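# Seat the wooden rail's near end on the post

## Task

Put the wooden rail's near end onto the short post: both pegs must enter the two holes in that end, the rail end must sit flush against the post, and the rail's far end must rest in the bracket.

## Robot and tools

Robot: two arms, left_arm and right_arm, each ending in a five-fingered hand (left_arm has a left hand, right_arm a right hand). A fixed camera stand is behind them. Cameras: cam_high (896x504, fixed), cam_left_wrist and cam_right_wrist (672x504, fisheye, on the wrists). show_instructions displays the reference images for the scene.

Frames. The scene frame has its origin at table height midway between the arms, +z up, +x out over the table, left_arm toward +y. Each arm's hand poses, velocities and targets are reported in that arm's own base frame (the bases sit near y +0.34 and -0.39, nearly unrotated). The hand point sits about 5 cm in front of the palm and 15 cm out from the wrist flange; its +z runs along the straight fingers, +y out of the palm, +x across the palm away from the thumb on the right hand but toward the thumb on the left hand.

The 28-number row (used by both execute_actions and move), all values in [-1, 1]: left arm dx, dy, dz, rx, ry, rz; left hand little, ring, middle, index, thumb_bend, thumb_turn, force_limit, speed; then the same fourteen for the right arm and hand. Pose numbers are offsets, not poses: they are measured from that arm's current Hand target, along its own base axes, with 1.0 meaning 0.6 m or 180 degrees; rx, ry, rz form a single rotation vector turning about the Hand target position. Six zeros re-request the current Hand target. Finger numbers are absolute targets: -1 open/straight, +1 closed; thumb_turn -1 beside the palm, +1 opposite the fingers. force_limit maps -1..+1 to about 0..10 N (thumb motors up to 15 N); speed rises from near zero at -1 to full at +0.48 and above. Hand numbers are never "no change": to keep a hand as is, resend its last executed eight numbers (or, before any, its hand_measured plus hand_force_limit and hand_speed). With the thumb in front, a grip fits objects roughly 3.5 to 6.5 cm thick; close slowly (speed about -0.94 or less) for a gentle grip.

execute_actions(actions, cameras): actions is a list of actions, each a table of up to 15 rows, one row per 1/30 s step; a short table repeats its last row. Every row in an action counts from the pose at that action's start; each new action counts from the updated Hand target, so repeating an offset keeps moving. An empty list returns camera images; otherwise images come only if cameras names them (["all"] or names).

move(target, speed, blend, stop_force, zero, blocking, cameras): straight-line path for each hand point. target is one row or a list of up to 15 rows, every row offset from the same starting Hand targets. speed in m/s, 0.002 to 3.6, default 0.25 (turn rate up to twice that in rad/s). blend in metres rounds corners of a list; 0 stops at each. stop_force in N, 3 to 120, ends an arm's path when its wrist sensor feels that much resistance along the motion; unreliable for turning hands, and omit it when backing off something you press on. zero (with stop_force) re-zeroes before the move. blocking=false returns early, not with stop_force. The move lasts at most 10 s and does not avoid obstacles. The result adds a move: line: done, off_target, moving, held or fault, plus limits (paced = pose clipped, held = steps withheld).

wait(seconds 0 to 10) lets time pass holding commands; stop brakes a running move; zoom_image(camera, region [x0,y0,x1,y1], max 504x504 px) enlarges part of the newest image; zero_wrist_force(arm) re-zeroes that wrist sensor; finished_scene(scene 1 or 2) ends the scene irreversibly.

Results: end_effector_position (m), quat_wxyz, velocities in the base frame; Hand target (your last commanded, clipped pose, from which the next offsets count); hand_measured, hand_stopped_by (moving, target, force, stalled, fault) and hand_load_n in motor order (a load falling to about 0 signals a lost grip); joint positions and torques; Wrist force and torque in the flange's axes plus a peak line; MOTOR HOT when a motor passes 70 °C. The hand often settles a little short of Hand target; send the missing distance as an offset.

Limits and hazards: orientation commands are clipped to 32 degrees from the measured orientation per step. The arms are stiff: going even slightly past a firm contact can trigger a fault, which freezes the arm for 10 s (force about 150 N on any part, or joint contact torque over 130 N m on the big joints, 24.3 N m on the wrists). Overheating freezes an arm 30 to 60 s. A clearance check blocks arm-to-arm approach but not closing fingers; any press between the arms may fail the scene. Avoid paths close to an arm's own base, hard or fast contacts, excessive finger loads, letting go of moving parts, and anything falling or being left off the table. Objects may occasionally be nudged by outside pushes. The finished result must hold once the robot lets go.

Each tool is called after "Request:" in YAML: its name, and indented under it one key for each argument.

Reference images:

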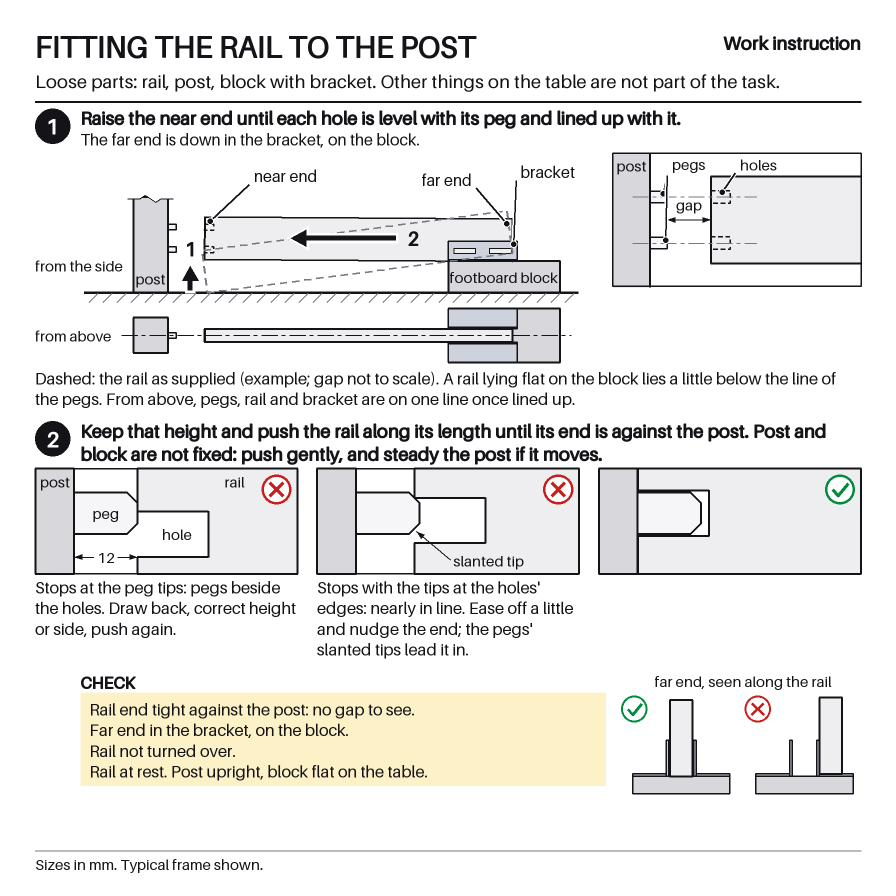

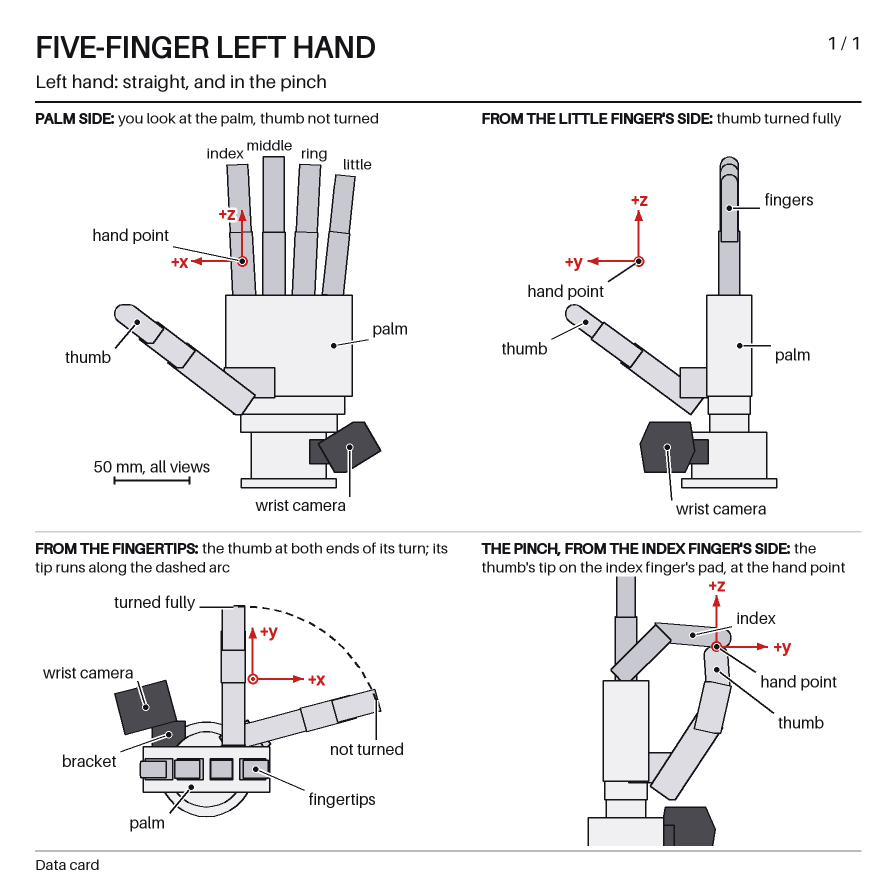

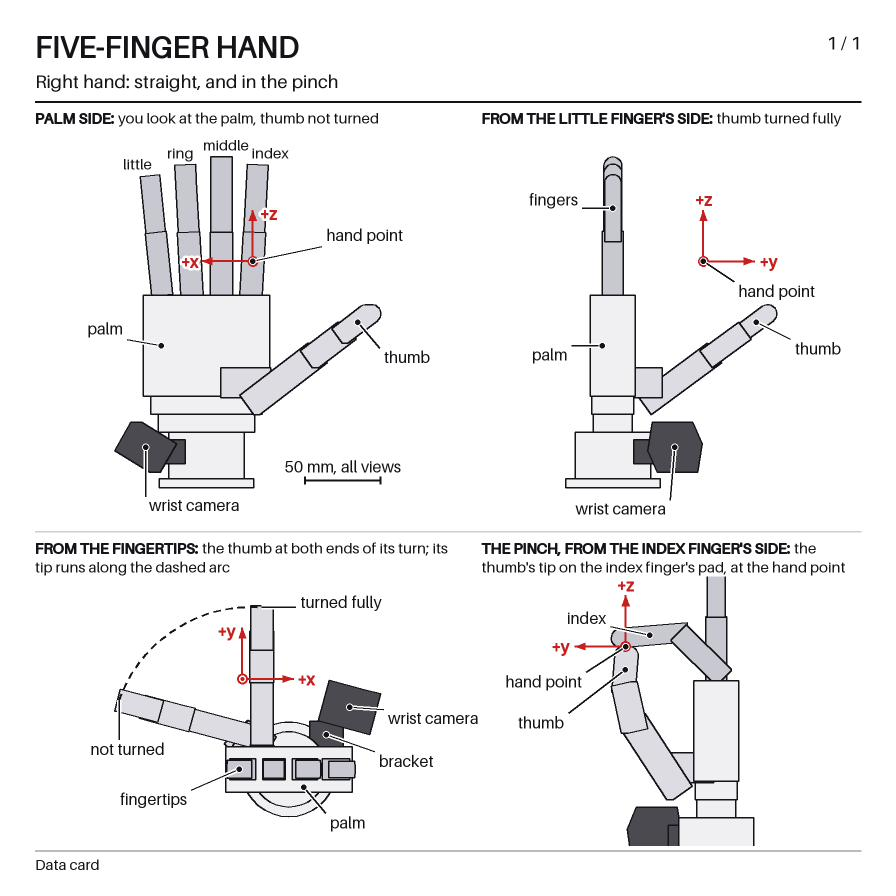

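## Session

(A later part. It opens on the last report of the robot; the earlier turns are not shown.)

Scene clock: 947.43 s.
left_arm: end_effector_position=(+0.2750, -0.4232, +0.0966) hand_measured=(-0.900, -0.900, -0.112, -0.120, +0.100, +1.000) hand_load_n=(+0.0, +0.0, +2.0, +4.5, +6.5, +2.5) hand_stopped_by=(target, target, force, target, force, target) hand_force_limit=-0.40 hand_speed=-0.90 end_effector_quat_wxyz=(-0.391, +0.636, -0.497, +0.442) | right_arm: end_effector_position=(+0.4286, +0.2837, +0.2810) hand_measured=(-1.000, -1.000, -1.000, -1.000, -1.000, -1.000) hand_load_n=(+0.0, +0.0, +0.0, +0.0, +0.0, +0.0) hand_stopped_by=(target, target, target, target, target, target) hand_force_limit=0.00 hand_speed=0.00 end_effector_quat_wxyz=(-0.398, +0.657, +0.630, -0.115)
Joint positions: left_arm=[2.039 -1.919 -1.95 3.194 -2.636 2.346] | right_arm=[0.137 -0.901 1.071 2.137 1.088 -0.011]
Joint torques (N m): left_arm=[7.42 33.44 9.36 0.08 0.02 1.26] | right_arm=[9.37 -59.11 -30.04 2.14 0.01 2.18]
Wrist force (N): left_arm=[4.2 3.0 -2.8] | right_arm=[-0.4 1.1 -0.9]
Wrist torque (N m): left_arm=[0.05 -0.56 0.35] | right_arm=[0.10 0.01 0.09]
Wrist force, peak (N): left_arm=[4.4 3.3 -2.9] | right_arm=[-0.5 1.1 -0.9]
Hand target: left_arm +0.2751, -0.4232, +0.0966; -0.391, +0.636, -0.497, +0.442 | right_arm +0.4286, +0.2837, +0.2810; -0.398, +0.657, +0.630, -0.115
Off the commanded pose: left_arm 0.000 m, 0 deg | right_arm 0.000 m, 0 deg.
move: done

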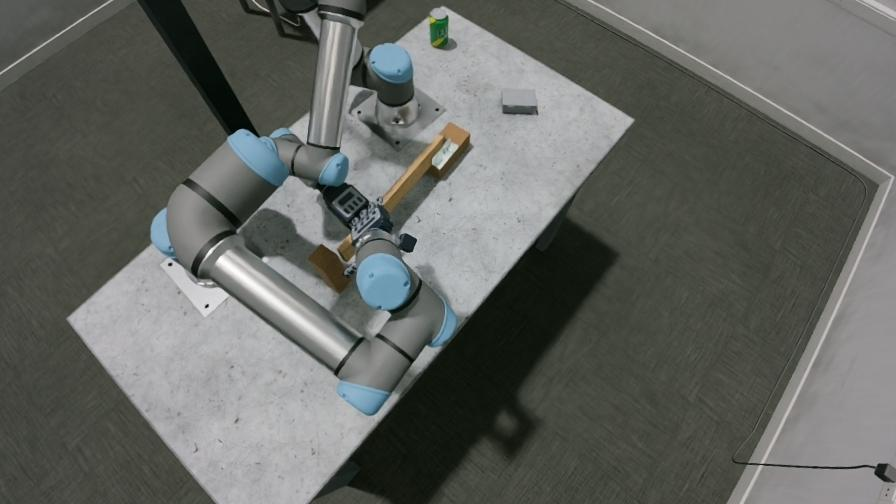

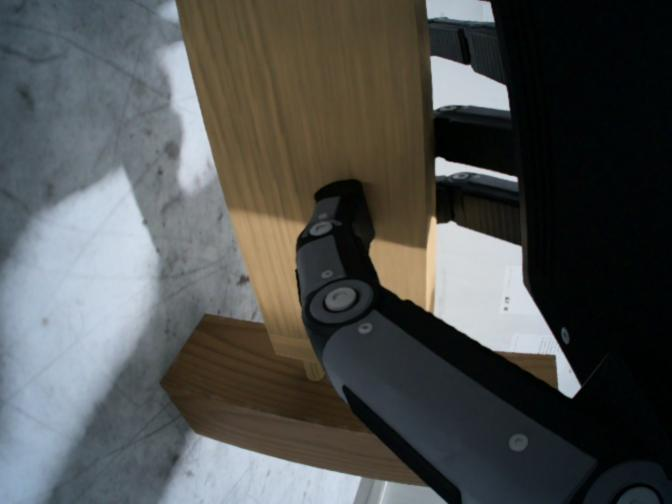

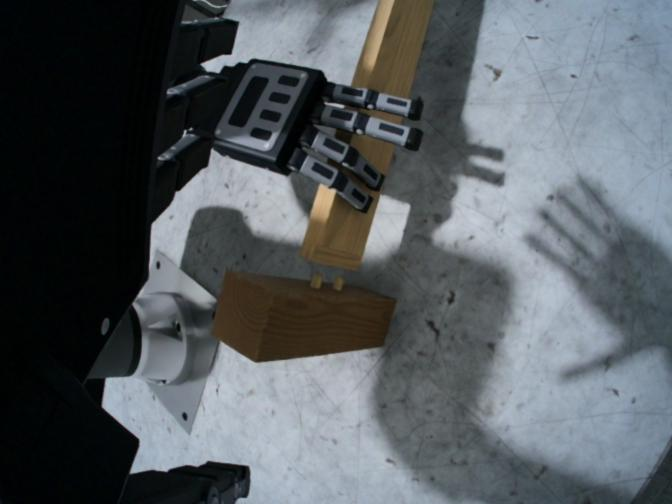

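Request:
move:
  target: [0.0025,0.0004,0,-0.0031,0.0192,0, -0.9, -0.9, 0.1, -0.12, 0.3, 1, -0.4, -0.9, 0.032,0.0057,-0.2263,-0.0275,0.1813,0, -1, -1, -1, -1, -1, -1, 0, 0]
  speed: 0.15
  cameras: ["cam_right_wrist"]

Request:
zoom_image:
  camera: "cam_right_wrist"
  region: [270, 200, 430, 320]

Scene clock: 1028.83 s.
left_arm: end_effector_position=(+0.2766, -0.4230, +0.0966) hand_measured=(-0.900, -0.900, -0.112, -0.120, +0.100, +1.000) hand_load_n=(+0.0, +0.0, +3.5, +4.0, +6.5, +2.0) hand_stopped_by=(target, target, force, target, force, target) hand_force_limit=-0.40 hand_speed=-0.90 end_effector_quat_wxyz=(-0.373, +0.651, -0.506, +0.425) | right_arm: end_effector_position=(+0.4478, +0.2871, +0.1452) hand_measured=(-1.000, -1.000, -1.000, -1.000, -1.000, -1.000) hand_load_n=(+0.0, +0.0, +0.0, +0.0, +0.0, +0.0) hand_stopped_by=(target, target, target, target, target, target) hand_force_limit=0.00 hand_speed=0.00 end_effector_quat_wxyz=(-0.531, +0.615, +0.487, -0.321)
Joint positions: left_arm=[2.064 -1.914 -1.928 3.1 -2.579 2.291] | right_arm=[0.14 -0.476 0.978 2.376 1.089 -0.002]
Joint torques (N m): left_arm=[-6.64 31.38 12.99 0.5 -2.84 1.32] | right_arm=[8.72 -61.36 -6.31 0.49 1.7 1.15]
Wrist force (N): left_arm=[2.0 2.8 -2.9] | right_arm=[-0.1 0.7 -1.6]
Wrist torque (N m): left_arm=[0.17 -0.57 0.35] | right_arm=[0.09 0.07 0.08]
Wrist force, peak (N): left_arm=[4.9 3.3 -3.1] | right_arm=[-0.1 1.9 -2.0]
Hand target: left_arm +0.2766, -0.4230, +0.0966; -0.373, +0.651, -0.506, +0.425 | right_arm +0.4478, +0.2871, +0.1452; -0.531, +0.615, +0.487, -0.321
Off the commanded pose: left_arm 0.000 m, 0 deg | right_arm 0.000 m, 0 deg.
move: done
Images, in order (width x height): cam_right_wrist 672x504.

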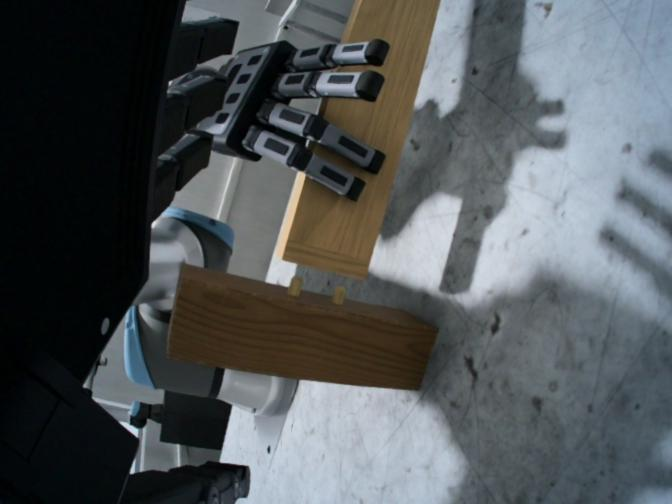

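Scaled by 3.150 from the camera's 672x504 image, which has a finer 960x720 frame.

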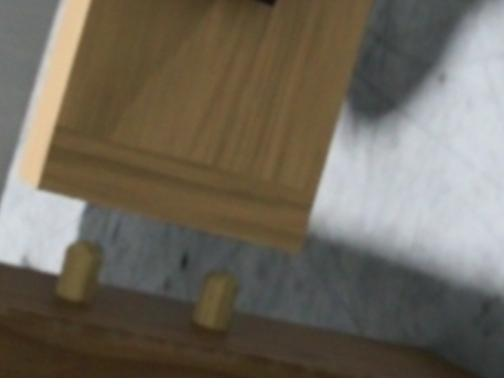

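Request:
move:
  target: [0,0,-0.0012,0,0,0, -0.9, -0.9, 0.1, -0.12, 0.3, 1, -0.4, -0.9, -0.032,-0.0057,0.2263,0.0275,-0.1813,0, -1, -1, -1, -1, -1, -1, 0, 0]
  speed: 0.15
  cameras: ["cam_right_wrist"]

Request:
zoom_image:
  camera: "cam_right_wrist"
  region: [290, 190, 390, 310]

Scene clock: 1058.57 s.
left_arm: end_effector_position=(+0.2766, -0.4230, +0.0958) hand_measured=(-0.900, -0.900, -0.112, -0.120, +0.100, +1.000) hand_load_n=(+0.0, +0.0, +3.5, +4.0, +6.5, +2.5) hand_stopped_by=(target, target, force, target, force, target) hand_force_limit=-0.40 hand_speed=-0.90 end_effector_quat_wxyz=(-0.373, +0.651, -0.506, +0.425) | right_arm: end_effector_position=(+0.4286, +0.2837, +0.2809) hand_measured=(-1.000, -1.000, -1.000, -1.000, -1.000, -1.000) hand_load_n=(+0.0, +0.0, +0.0, +0.0, +0.0, +0.0) hand_stopped_by=(target, target, target, target, target, target) hand_force_limit=0.00 hand_speed=0.00 end_effector_quat_wxyz=(-0.398, +0.657, +0.630, -0.115)
Joint positions: left_arm=[2.064 -1.915 -1.929 3.102 -2.579 2.291] | right_arm=[0.136 -0.901 1.071 2.137 1.088 -0.011]
Joint torques (N m): left_arm=[-7.35 22.32 9.3 0.12 -2.86 1.41] | right_arm=[-11.37 -42.5 -19.11 4.33 -2.05 -1.3]
Wrist force (N): left_arm=[3.1 2.7 -2.5] | right_arm=[-0.2 0.8 -0.9]
Wrist torque (N m): left_arm=[0.15 -0.56 0.41] | right_arm=[0.06 -0.02 0.10]
Wrist force, peak (N): left_arm=[3.4 2.9 -2.6] | right_arm=[-0.1 2.1 -1.7]
Hand target: left_arm +0.2766, -0.4230, +0.0958; -0.373, +0.651, -0.506, +0.425 | right_arm +0.4286, +0.2837, +0.2810; -0.398, +0.657, +0.630, -0.115
Off the commanded pose: left_arm 0.000 m, 0 deg | right_arm 0.000 m, 0 deg.
move: done
Images, in order (width x height): cam_right_wrist 672x504.

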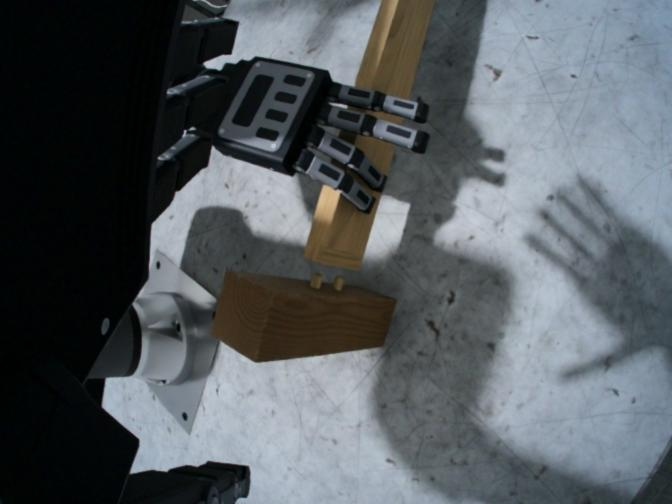

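Scaled by 4.200 from the camera's 672x504 image, which has a finer 960x720 frame.

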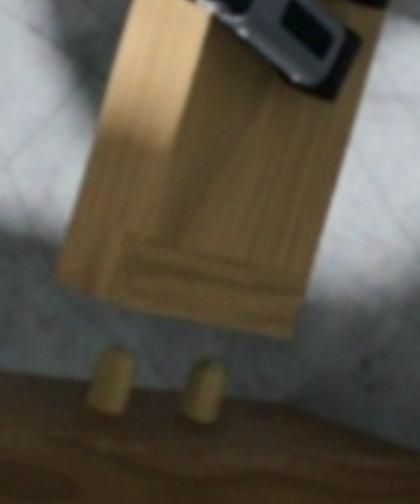

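Request:
move:
  target: [0.0035,-0.0231,0,0,0,0, -0.9, -0.9, 0.1, -0.12, 0.3, 1, -0.4, -0.9, 0,0,0,0,0,0, -1, -1, -1, -1, -1, -1, 0, 0]
  speed: 0.02
  cameras: ["cam_right_wrist", "cam_left_wrist"]

Request:
zoom_image:
  camera: "cam_right_wrist"
  region: [210, 190, 410, 370]

Scene clock: 1080.70 s.
left_arm: end_effector_position=(+0.2784, -0.4347, +0.0958) hand_measured=(-0.900, -0.900, -0.112, -0.120, +0.100, +1.000) hand_load_n=(+0.0, +0.0, +3.0, +4.0, +6.5, +2.0) hand_stopped_by=(target, target, force, target, force, target) hand_force_limit=-0.40 hand_speed=-0.90 end_effector_quat_wxyz=(-0.373, +0.651, -0.506, +0.425) | right_arm: end_effector_position=(+0.4286, +0.2837, +0.2810) hand_measured=(-1.000, -1.000, -1.000, -1.000, -1.000, -1.000) hand_load_n=(+0.0, +0.0, -0.5, +0.0, +0.0, +0.0) hand_stopped_by=(target, target, target, target, target, target) hand_force_limit=0.00 hand_speed=0.00 end_effector_quat_wxyz=(-0.398, +0.657, +0.630, -0.115)
Joint positions: left_arm=[2.054 -1.942 -1.891 3.08 -2.587 2.278] | right_arm=[0.136 -0.901 1.071 2.137 1.088 -0.011]
Joint torques (N m): left_arm=[-5.98 30.47 12.76 -0.84 -2.37 -0.77] | right_arm=[7.81 -35.99 -29.16 1.29 0.05 2.29]
Wrist force (N): left_arm=[1.6 3.5 -2.1] | right_arm=[-0.3 0.9 -0.7]
Wrist torque (N m): left_arm=[0.13 -0.60 0.37] | right_arm=[0.06 -0.02 0.10]
Wrist force, peak (N): left_arm=[3.7 2.9 -2.6] | right_arm=[-0.4 1.1 -0.9]
Hand target: left_arm +0.2784, -0.4347, +0.0958; -0.373, +0.651, -0.506, +0.425 (not the last commanded pose) | right_arm +0.4286, +0.2837, +0.2810; -0.398, +0.657, +0.630, -0.115
Off the commanded pose: left_arm 0.002 m, 0 deg | right_arm 0.000 m, 0 deg.
move: held (left_arm; a check stopped the path); limits=held
pose unreachable (left arm): on one or more control steps of this call, first in action 0 (counted from 0), this arm could not follow its commanded pose, so it was not sent that pose on those steps. It may still have moved: this result reports where it is.
cause: moving toward the commanded pose would bring a part of the arm too close to another arm (a part of this arm just beyond joint 4 (wrist 1) and a part of the right arm just beyond its joint 2 (shoulder lift), at the place that arm is still heading or pushing toward).
Images, in order (width x height): cam_left_wrist 672x504, cam_right_wrist 672x504.

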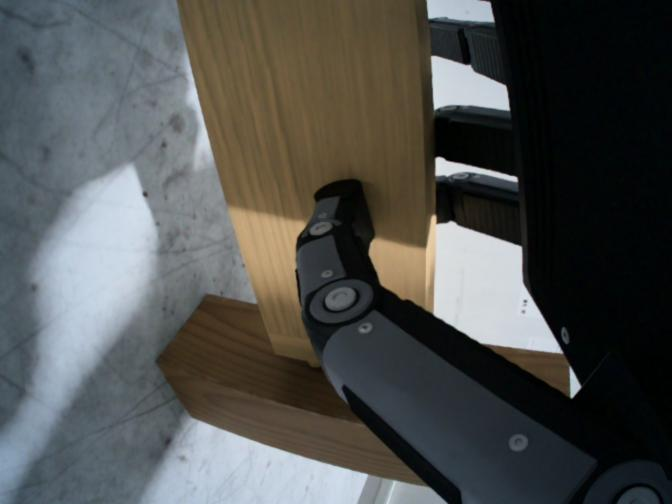

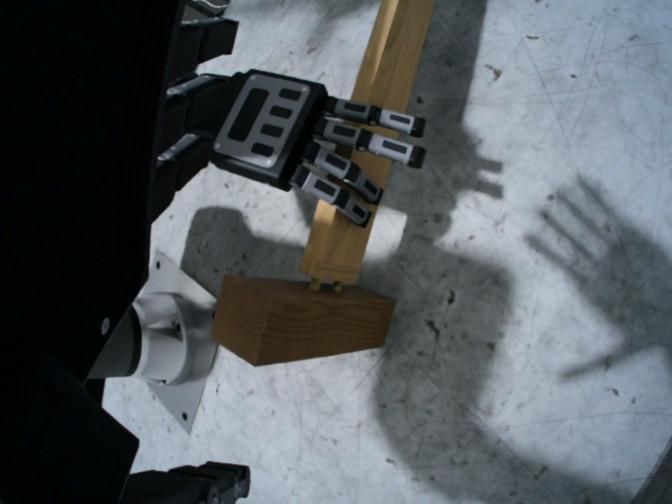

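Scaled by 2.520 from the camera's 672x504 image, which has a finer 960x720 frame.

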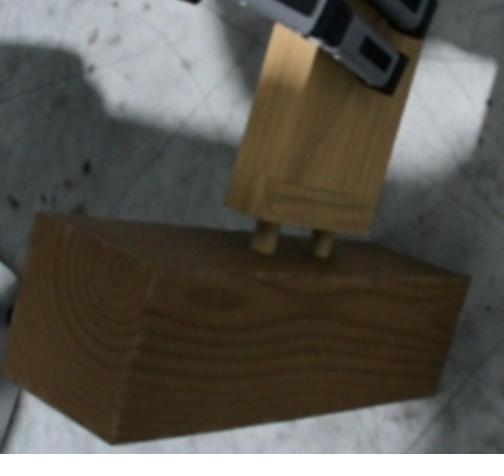

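Request:
zoom_image:
  camera: "cam_right_wrist"
  region: [290, 250, 370, 310]

Request:
zoom_image:
  camera: "cam_left_wrist"
  region: [230, 290, 350, 400]

Scaled by 6.300 from the camera's 672x504 image, which has a finer 960x720 frame.

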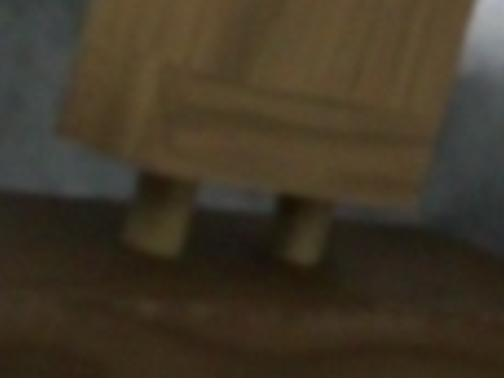

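Scaled by 4.200 from the camera's 672x504 image, which has a finer 960x720 frame.

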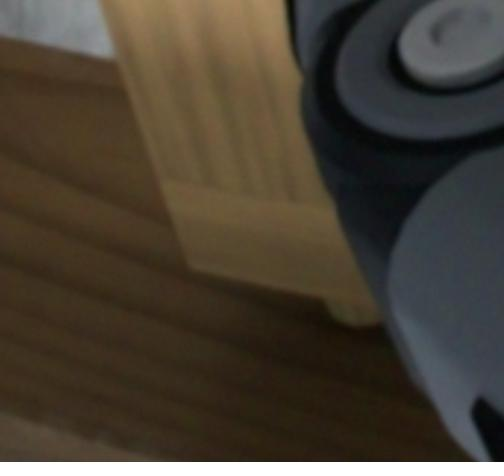

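Request:
move:
  target:
    - [-0.001,0.0066,0,0,0,0, -0.9, -0.9, 0.1, -0.12, 0.3, 1, -0.4, -0.9, 0.069,-0.206,-0.052,0.3172,0.026,0.387, -1, -1, -1, -1, -1, 0.6, 0, 0]
    - [-0.001,0.0066,0,0,0,0, -0.9, -0.9, 0.1, -0.12, 0.3, 1, -0.4, -0.9, -0.13,-0.1547,-0.3082,0.3172,0.026,0.387, -1, -1, -1, -1, -1, 0.6, 0, 0]
  speed: [0.3,0.1]
  cameras: ["all"]

Scene clock: 1202.80 s.
left_arm: end_effector_position=(+0.2778, -0.4307, +0.0958) hand_measured=(-0.900, -0.900, -0.112, -0.120, +0.100, +1.000) hand_load_n=(+0.0, +0.0, +3.0, +4.0, +6.5, +2.0) hand_stopped_by=(target, target, force, target, force, target) hand_force_limit=-0.40 hand_speed=-0.90 end_effector_quat_wxyz=(-0.373, +0.651, -0.506, +0.425) | right_arm: end_effector_position=(+0.3506, +0.1910, +0.0960) hand_measured=(-1.000, -1.000, -1.000, -1.000, -1.000, +0.600) hand_load_n=(+0.0, +0.0, +0.0, +0.0, +0.0, +0.0) hand_stopped_by=(target, target, target, target, target, target) hand_force_limit=0.00 hand_speed=0.00 end_effector_quat_wxyz=(-0.536, -0.064, +0.841, -0.041)
Joint positions: left_arm=[2.057 -1.933 -1.904 3.088 -2.584 2.282] | right_arm=[0.053 -0.635 1.414 1.925 1.66 -1.613]
Joint torques (N m): left_arm=[0.3 26.54 21.34 -1.49 -0.94 -0.67] | right_arm=[-13.58 -64.14 -16.87 2.19 1.78 -1.04]
Wrist force (N): left_arm=[3.2 2.8 -2.3] | right_arm=[0.2 0.9 -1.3]
Wrist torque (N m): left_arm=[0.13 -0.59 0.28] | right_arm=[0.24 -0.08 -0.08]
Wrist force, peak (N): left_arm=[3.6 3.1 -2.5] | right_arm=[0.7 0.5 -1.9]
Hand target: left_arm +0.2778, -0.4307, +0.0958; -0.373, +0.651, -0.506, +0.425 | right_arm +0.3506, +0.1909, +0.0960; -0.536, -0.064, +0.841, -0.040
Off the commanded pose: left_arm 0.000 m, 0 deg | right_arm 0.000 m, 0 deg.
move: done

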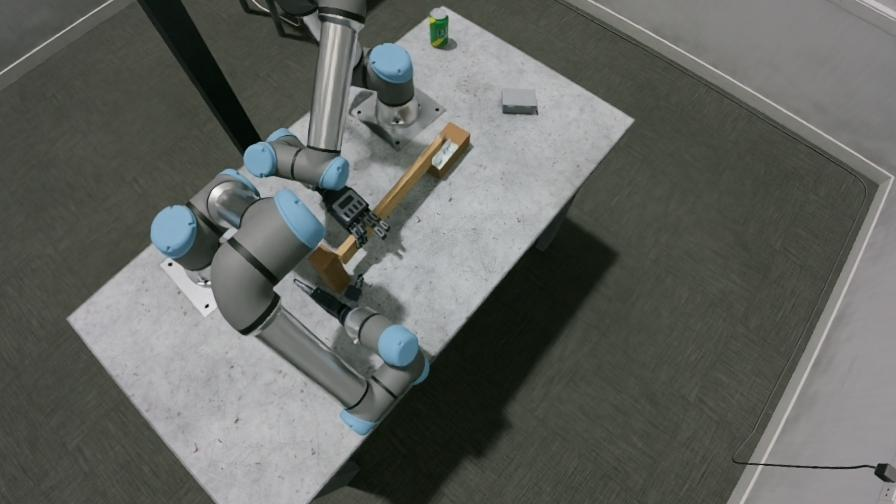

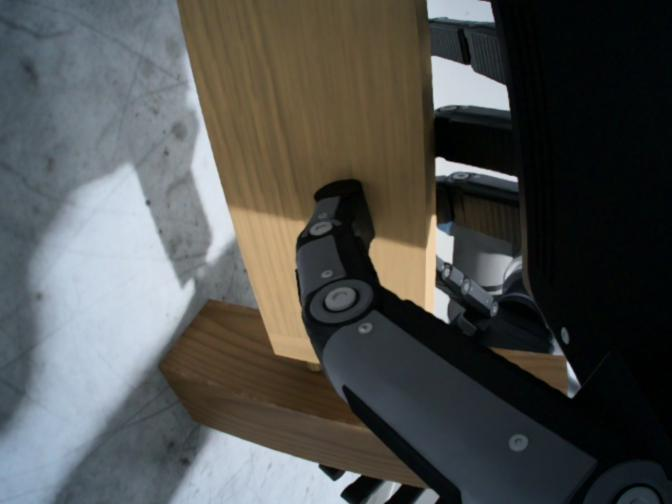

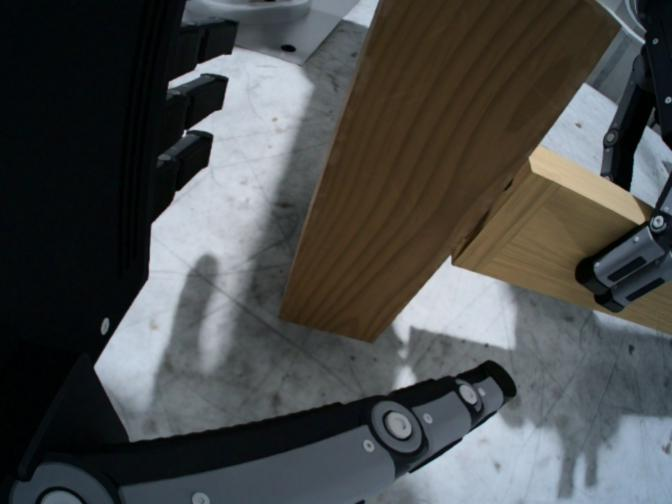

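Request:
zoom_image:
  camera: "cam_right_wrist"
  region: [380, 100, 600, 320]

Scaled by 2.291 from the camera's 672x504 image, which has a finer 960x720 frame.

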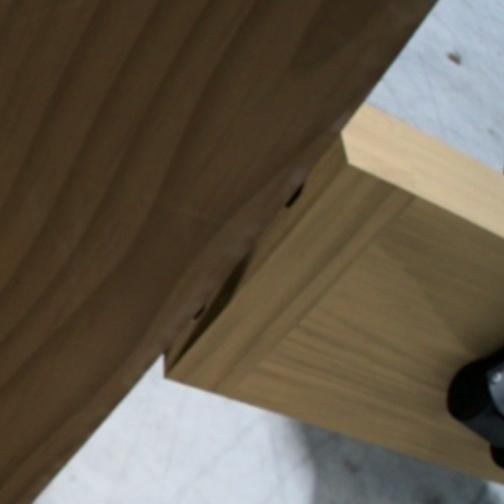

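Request:
move:
  target: [0,0,0,0,0,0, -0.9, -0.9, 0.1, -0.12, 0.3, 1, -0.4, -0.9, -0.01,0.066,0,0,0,0, -1, -1, -1, -1, -1, 0.6, 0, 0]
  speed: 0.08
  cameras: ["cam_right_wrist", "cam_left_wrist", "cam_high"]

Request:
zoom_image:
  camera: "cam_right_wrist"
  region: [240, 130, 480, 350]

Scene clock: 1216.60 s.
left_arm: end_effector_position=(+0.2778, -0.4307, +0.0958) hand_measured=(-0.900, -0.900, -0.112, -0.120, +0.100, +1.000) hand_load_n=(+0.0, +0.0, +3.0, +4.0, +6.5, +2.0) hand_stopped_by=(target, target, force, target, force, target) hand_force_limit=-0.40 hand_speed=-0.90 end_effector_quat_wxyz=(-0.373, +0.651, -0.506, +0.425) | right_arm: end_effector_position=(+0.3446, +0.2305, +0.0960) hand_measured=(-1.000, -1.000, -1.000, -1.000, -1.000, +0.600) hand_load_n=(+0.0, +0.0, +0.0, +0.0, +0.5, +0.0) hand_stopped_by=(target, target, target, target, target, target) hand_force_limit=0.00 hand_speed=0.00 end_effector_quat_wxyz=(-0.536, -0.064, +0.841, -0.041)
Joint positions: left_arm=[2.057 -1.933 -1.904 3.088 -2.584 2.282] | right_arm=[0.121 -0.624 1.39 1.941 1.598 -1.583]
Joint torques (N m): left_arm=[-6.27 26.36 21.28 -1.55 -1.91 -1.05] | right_arm=[-12.63 -57.97 -2.53 0.47 1.57 -2.1]
Wrist force (N): left_arm=[3.1 2.7 -2.6] | right_arm=[0.3 0.8 -1.5]
Wrist torque (N m): left_arm=[0.13 -0.58 0.28] | right_arm=[0.25 -0.10 -0.04]
Wrist force, peak (N): left_arm=[3.7 2.9 -2.4] | right_arm=[0.3 1.8 -1.5]
Hand target: left_arm +0.2778, -0.4307, +0.0958; -0.373, +0.651, -0.506, +0.425 | right_arm +0.3446, +0.2305, +0.0960; -0.536, -0.064, +0.841, -0.040
Off the commanded pose: left_arm 0.000 m, 0 deg | right_arm 0.000 m, 0 deg.
move: done

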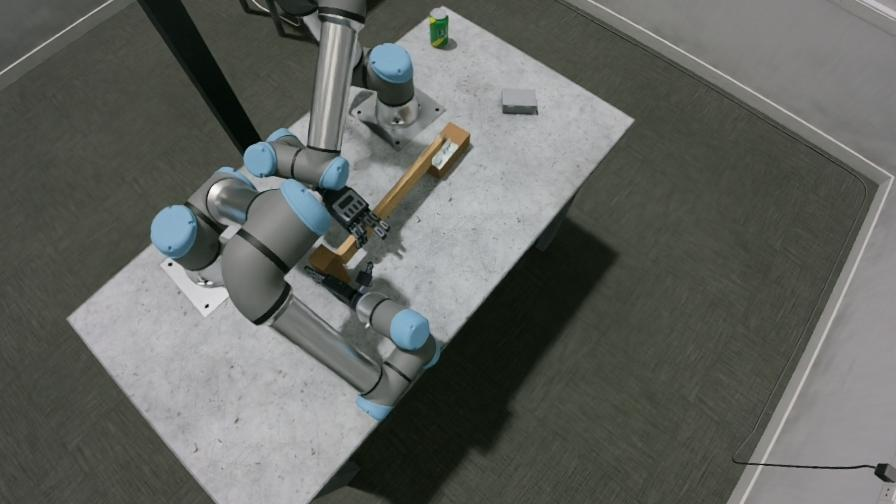

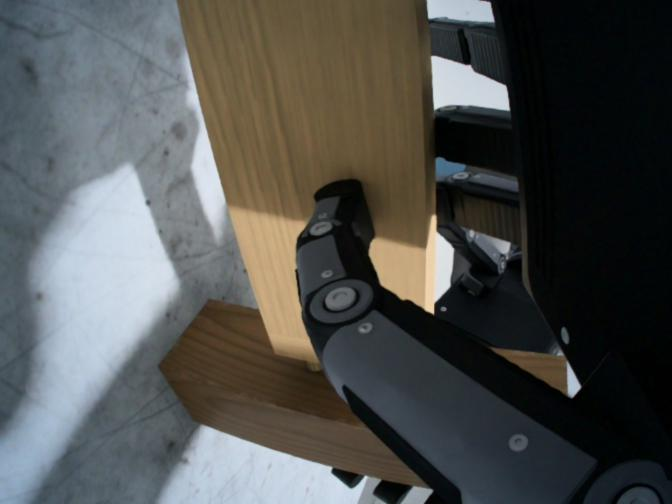

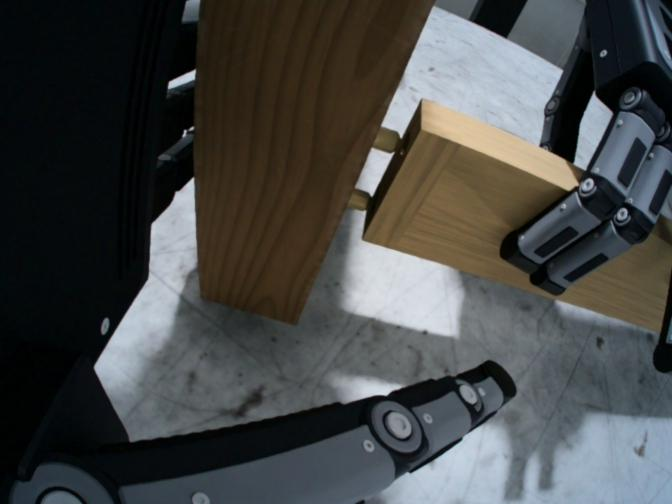

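Scaled by 2.100 from the camera's 672x504 image, which has a finer 960x720 frame.

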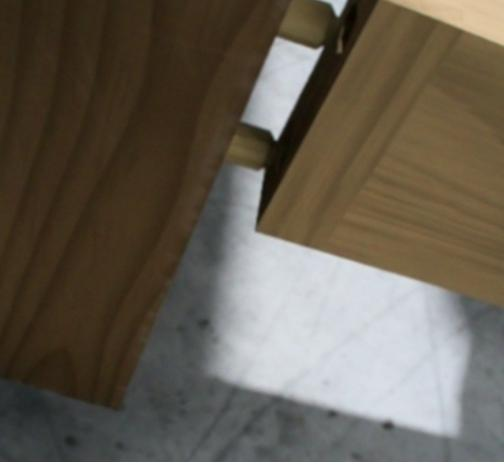

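Request:
zoom_image:
  camera: "cam_right_wrist"
  region: [340, 90, 460, 250]

Scaled by 3.150 from the camera's 672x504 image, which has a finer 960x720 frame.

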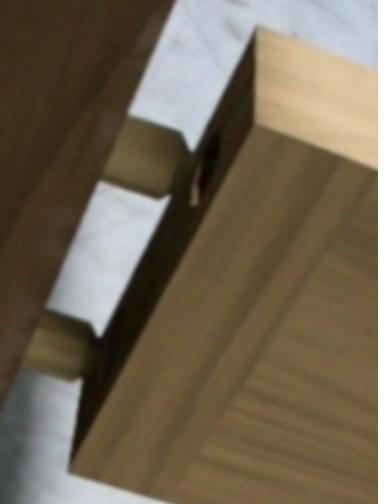

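Request:
move:
  target:
    - [0,0,0,0,0,0, -0.9, -0.9, 0.1, -0.12, 0.3, 1, -0.4, -0.9, 0,0,-0.0367,0,0,0, -1, -1, -1, -1, -1, 0.6, 0, 0]
    - [0,0,0,0,0,0, -0.9, -0.9, 0.1, -0.12, 0.3, 1, -0.4, -0.9, -0.0025,0.0165,-0.0367,0,0,0, -1, -1, -1, -1, -1, 0.6, 0, 0]
  speed: 0.03
  stop_force: 5
  cameras: ["cam_right_wrist"]

Request:
zoom_image:
  camera: "cam_right_wrist"
  region: [320, 20, 500, 220]

Scene clock: 1248.50 s.
left_arm: end_effector_position=(+0.2778, -0.4307, +0.0958) hand_measured=(-0.900, -0.900, -0.112, -0.120, +0.100, +1.000) hand_load_n=(+0.0, +0.0, +2.5, +3.5, +7.5, -0.5) hand_stopped_by=(target, target, force, target, force, target) hand_force_limit=-0.40 hand_speed=-0.90 end_effector_quat_wxyz=(-0.373, +0.651, -0.506, +0.425) | right_arm: end_effector_position=(+0.3436, +0.2373, +0.0740) hand_measured=(-1.000, -1.000, -1.000, -1.000, -1.000, +0.600) hand_load_n=(+0.0, +0.0, +0.0, +0.0, +0.0, +0.0) hand_stopped_by=(target, target, target, target, target, target) hand_force_limit=0.00 hand_speed=0.00 end_effector_quat_wxyz=(-0.536, -0.064, +0.841, -0.040)
Joint positions: left_arm=[2.057 -1.933 -1.904 3.088 -2.584 2.282] | right_arm=[0.133 -0.585 1.38 1.911 1.587 -1.579]
Joint torques (N m): left_arm=[-6.12 26.68 21.12 0.61 -1.9 -1.01] | right_arm=[2.86 -66.12 -2.05 0.15 -0.98 -2.37]
Wrist force (N): left_arm=[1.5 3.2 -2.2] | right_arm=[0.1 0.8 -1.3]
Wrist torque (N m): left_arm=[0.14 -0.53 0.22] | right_arm=[0.24 -0.04 -0.02]
Wrist force, peak (N): left_arm=[-3.8 6.2 -3.7] | right_arm=[0.3 -4.8 -3.0]
Hand target: left_arm +0.2778, -0.4307, +0.0958; -0.373, +0.651, -0.506, +0.425 | right_arm +0.3436, +0.2374, +0.0740; -0.536, -0.064, +0.841, -0.040 (not the last commanded pose)
Off the commanded pose: left_arm 0.000 m, 0 deg | right_arm 0.003 m, 0 deg.
move: contact (right_arm); path passed 1 of 2 targets
Images, in order (width x height): cam_right_wrist 672x504.

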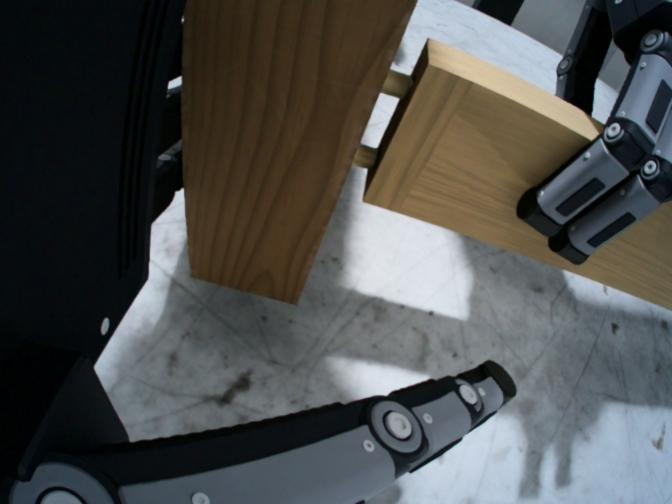

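Scaled by 2.520 from the camera's 672x504 image, which has a finer 960x720 frame.

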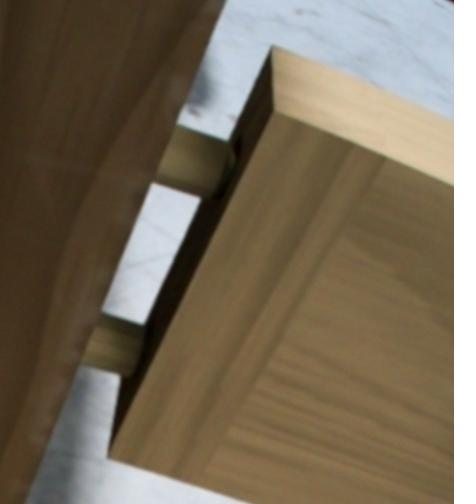

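Request:
move:
  target: [-0.0008,-0.0001,-0.0014,0,0,0, -0.9, -0.9, 0.1, -0.12, 0.3, 1, -0.4, -0.9, 0.0005,-0.0033,0,0,0,0, -1, -1, -1, -1, -1, 0.6, 0, 0]
  speed: 0.02

Request:
move:
  target: [0,0,0,0,0,0, -0.9, -0.9, 0.1, -0.12, 0.3, 1, -0.4, -0.9, -0.0035,0.023,0,0,0,0, -1, -1, -1, -1, -1, 0.6, 0, 0]
  speed: 0.02
  stop_force: 6
  cameras: ["cam_right_wrist"]

Request:
zoom_image:
  camera: "cam_right_wrist"
  region: [320, 20, 500, 220]

Scene clock: 1262.40 s.
left_arm: end_effector_position=(+0.2773, -0.4308, +0.0950) hand_measured=(-0.900, -0.900, -0.112, -0.120, +0.100, +1.000) hand_load_n=(+0.0, +0.0, +3.0, +3.5, +7.5, -0.5) hand_stopped_by=(target, target, force, target, force, target) hand_force_limit=-0.40 hand_speed=-0.90 end_effector_quat_wxyz=(-0.373, +0.651, -0.506, +0.425) | right_arm: end_effector_position=(+0.3439, +0.2353, +0.0740) hand_measured=(-1.000, -1.000, -1.000, -1.000, -1.000, +0.600) hand_load_n=(+0.0, +0.0, +0.0, +0.0, +0.0, +0.0) hand_stopped_by=(target, target, target, target, target, target) hand_force_limit=0.00 hand_speed=0.00 end_effector_quat_wxyz=(-0.536, -0.064, +0.841, -0.040)
Joint positions: left_arm=[2.056 -1.935 -1.905 3.089 -2.585 2.281] | right_arm=[0.13 -0.586 1.382 1.91 1.59 -1.58]
Joint torques (N m): left_arm=[-5.19 24.83 9.53 0.01 -2.83 -0.97] | right_arm=[-8.24 -64.73 -4.25 0.46 1.06 -2]
Wrist force (N): left_arm=[3.2 2.9 -1.9] | right_arm=[0.0 0.7 -1.3]
Wrist torque (N m): left_arm=[0.12 -0.52 0.41] | right_arm=[0.23 -0.03 -0.01]
Wrist force, peak (N): left_arm=[3.3 3.2 -2.4] | right_arm=[0.4 0.8 -1.6]
Hand target: left_arm +0.2773, -0.4308, +0.0950; -0.373, +0.651, -0.506, +0.425 | right_arm +0.3439, +0.2354, +0.0740; -0.536, -0.064, +0.841, -0.040
Off the commanded pose: left_arm 0.000 m, 0 deg | right_arm 0.000 m, 0 deg.
move: done

Scene clock: 1264.20 s.
left_arm: end_effector_position=(+0.2773, -0.4307, +0.0950) hand_measured=(-0.900, -0.900, -0.112, -0.120, +0.100, +1.000) hand_load_n=(+0.0, +0.0, +2.5, +3.0, +7.5, -1.0) hand_stopped_by=(target, target, force, target, force, target) hand_force_limit=-0.40 hand_speed=-0.90 end_effector_quat_wxyz=(-0.373, +0.651, -0.506, +0.425) | right_arm: end_effector_position=(+0.3418, +0.2487, +0.0740) hand_measured=(-1.000, -1.000, -1.000, -1.000, -1.000, +0.600) hand_load_n=(+0.0, +0.0, +0.0, +0.0, +0.0, +0.5) hand_stopped_by=(target, target, target, target, target, target) hand_force_limit=0.00 hand_speed=0.00 end_effector_quat_wxyz=(-0.536, -0.064, +0.841, -0.040)
Joint positions: left_arm=[2.056 -1.935 -1.905 3.089 -2.585 2.281] | right_arm=[0.153 -0.581 1.37 1.917 1.569 -1.57]
Joint torques (N m): left_arm=[5.88 34.62 21.55 0.8 -0.22 1.16] | right_arm=[-13.83 -65.1 -1.89 0.06 0.96 -2.26]
Wrist force (N): left_arm=[0.5 3.2 -3.4] | right_arm=[1.2 -2.5 -2.5]
Wrist torque (N m): left_arm=[0.15 -0.57 0.35] | right_arm=[0.25 -0.02 -0.10]
Wrist force, peak (N): left_arm=[-2.8 2.5 -3.7] | right_arm=[5.5 -9.7 -6.4]
Hand target: left_arm +0.2773, -0.4308, +0.0950; -0.373, +0.651, -0.506, +0.425 | right_arm +0.3418, +0.2487, +0.0741; -0.536, -0.064, +0.841, -0.040
Off the commanded pose: left_arm 0.000 m, 0 deg | right_arm 0.000 m, 0 deg.
move: contact (right_arm)
Images, in order (width x height): cam_right_wrist 672x504.

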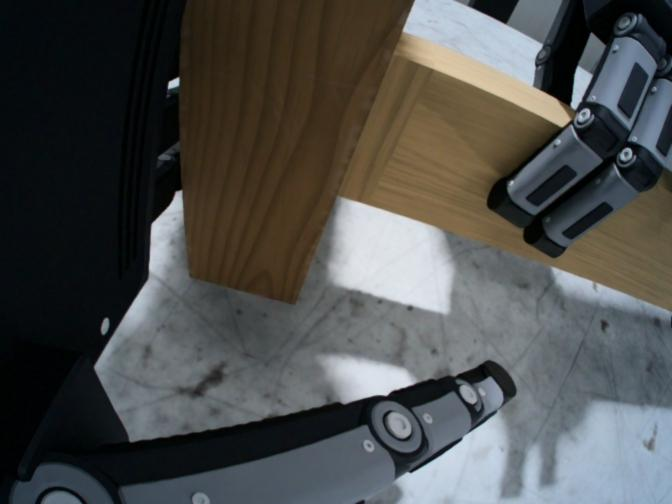

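Scaled by 2.520 from the camera's 672x504 image, which has a finer 960x720 frame.

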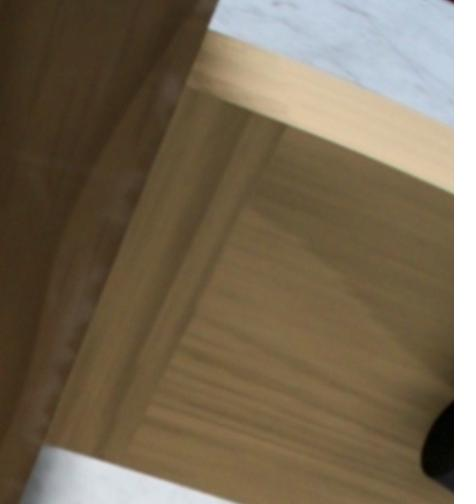

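Request:
wait:
  seconds: 0.2
  cameras: ["cam_left_wrist", "cam_high", "cam_right_wrist"]

Request:
zoom_image:
  camera: "cam_left_wrist"
  region: [130, 240, 370, 480]

Request:
zoom_image:
  camera: "cam_right_wrist"
  region: [330, 0, 430, 220]

Scene clock: 1271.30 s.
left_arm: end_effector_position=(+0.2773, -0.4308, +0.0950) hand_measured=(-0.900, -0.900, -0.112, -0.120, +0.100, +1.000) hand_load_n=(+0.0, +0.0, +2.5, +3.5, +7.5, -1.0) hand_stopped_by=(target, target, force, target, force, target) hand_force_limit=-0.40 hand_speed=-0.90 end_effector_quat_wxyz=(-0.373, +0.651, -0.506, +0.425) | right_arm: end_effector_position=(+0.3418, +0.2487, +0.0741) hand_measured=(-1.000, -1.000, -1.000, -1.000, -1.000, +0.600) hand_load_n=(+0.0, +0.0, +0.0, +0.0, +0.0, +0.0) hand_stopped_by=(target, target, target, target, target, target) hand_force_limit=0.00 hand_speed=0.00 end_effector_quat_wxyz=(-0.536, -0.064, +0.841, -0.040)
Joint positions: left_arm=[2.056 -1.935 -1.905 3.089 -2.585 2.281] | right_arm=[0.153 -0.581 1.37 1.917 1.569 -1.57]
Joint torques (N m): left_arm=[5.65 34.91 23.25 0.88 0.58 1.25] | right_arm=[-11.63 -65.2 -1.57 3.26 0.94 -2.38]
Wrist force (N): left_arm=[0.0 3.4 -3.3] | right_arm=[1.0 -2.3 -2.3]
Wrist torque (N m): left_arm=[0.16 -0.54 0.33] | right_arm=[0.26 -0.03 -0.11]
Wrist force, peak (N): left_arm=[0.0 3.6 -3.3] | right_arm=[1.1 -2.2 -2.7]
Hand target: left_arm +0.2773, -0.4308, +0.0950; -0.373, +0.651, -0.506, +0.425 | right_arm +0.3418, +0.2487, +0.0741; -0.536, -0.064, +0.841, -0.040
Off the commanded pose: left_arm 0.000 m, 0 deg | right_arm 0.000 m, 0 deg.
wait: 0.20 s; at rest from the start

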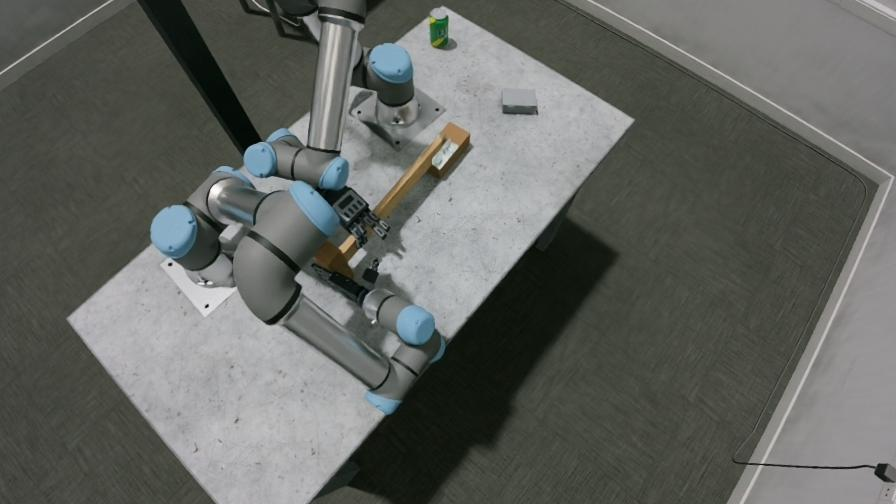

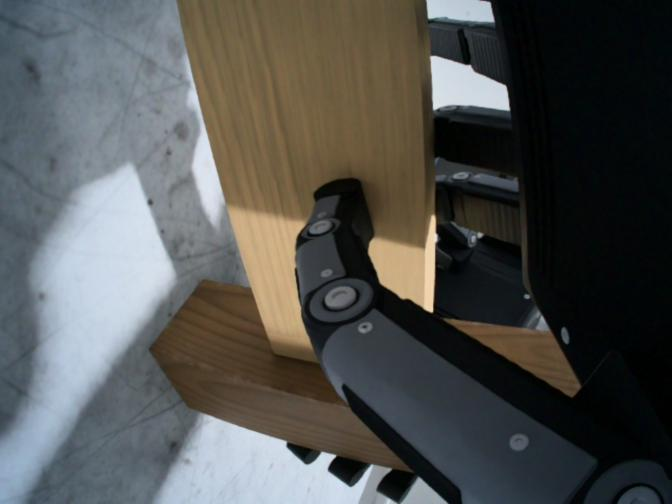

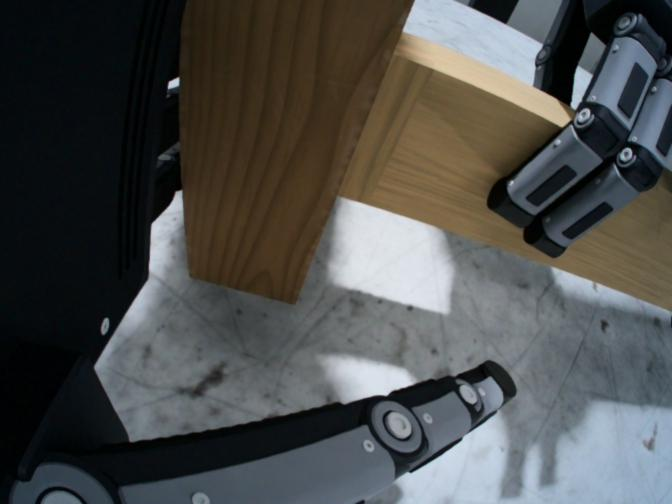

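Scaled by 2.100 from the camera's 672x504 image, which has a finer 960x720 frame.

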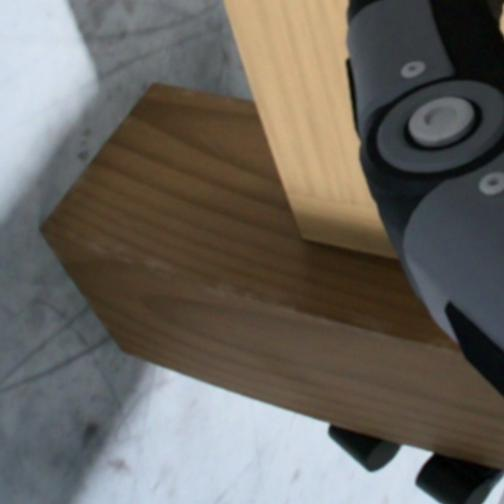

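Scaled by 2.291 from the camera's 672x504 image, which has a finer 960x720 frame.

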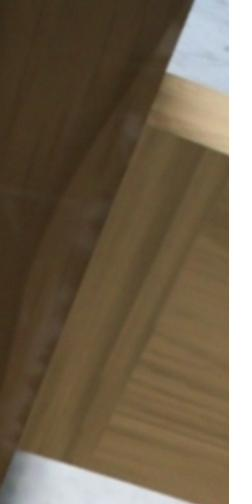

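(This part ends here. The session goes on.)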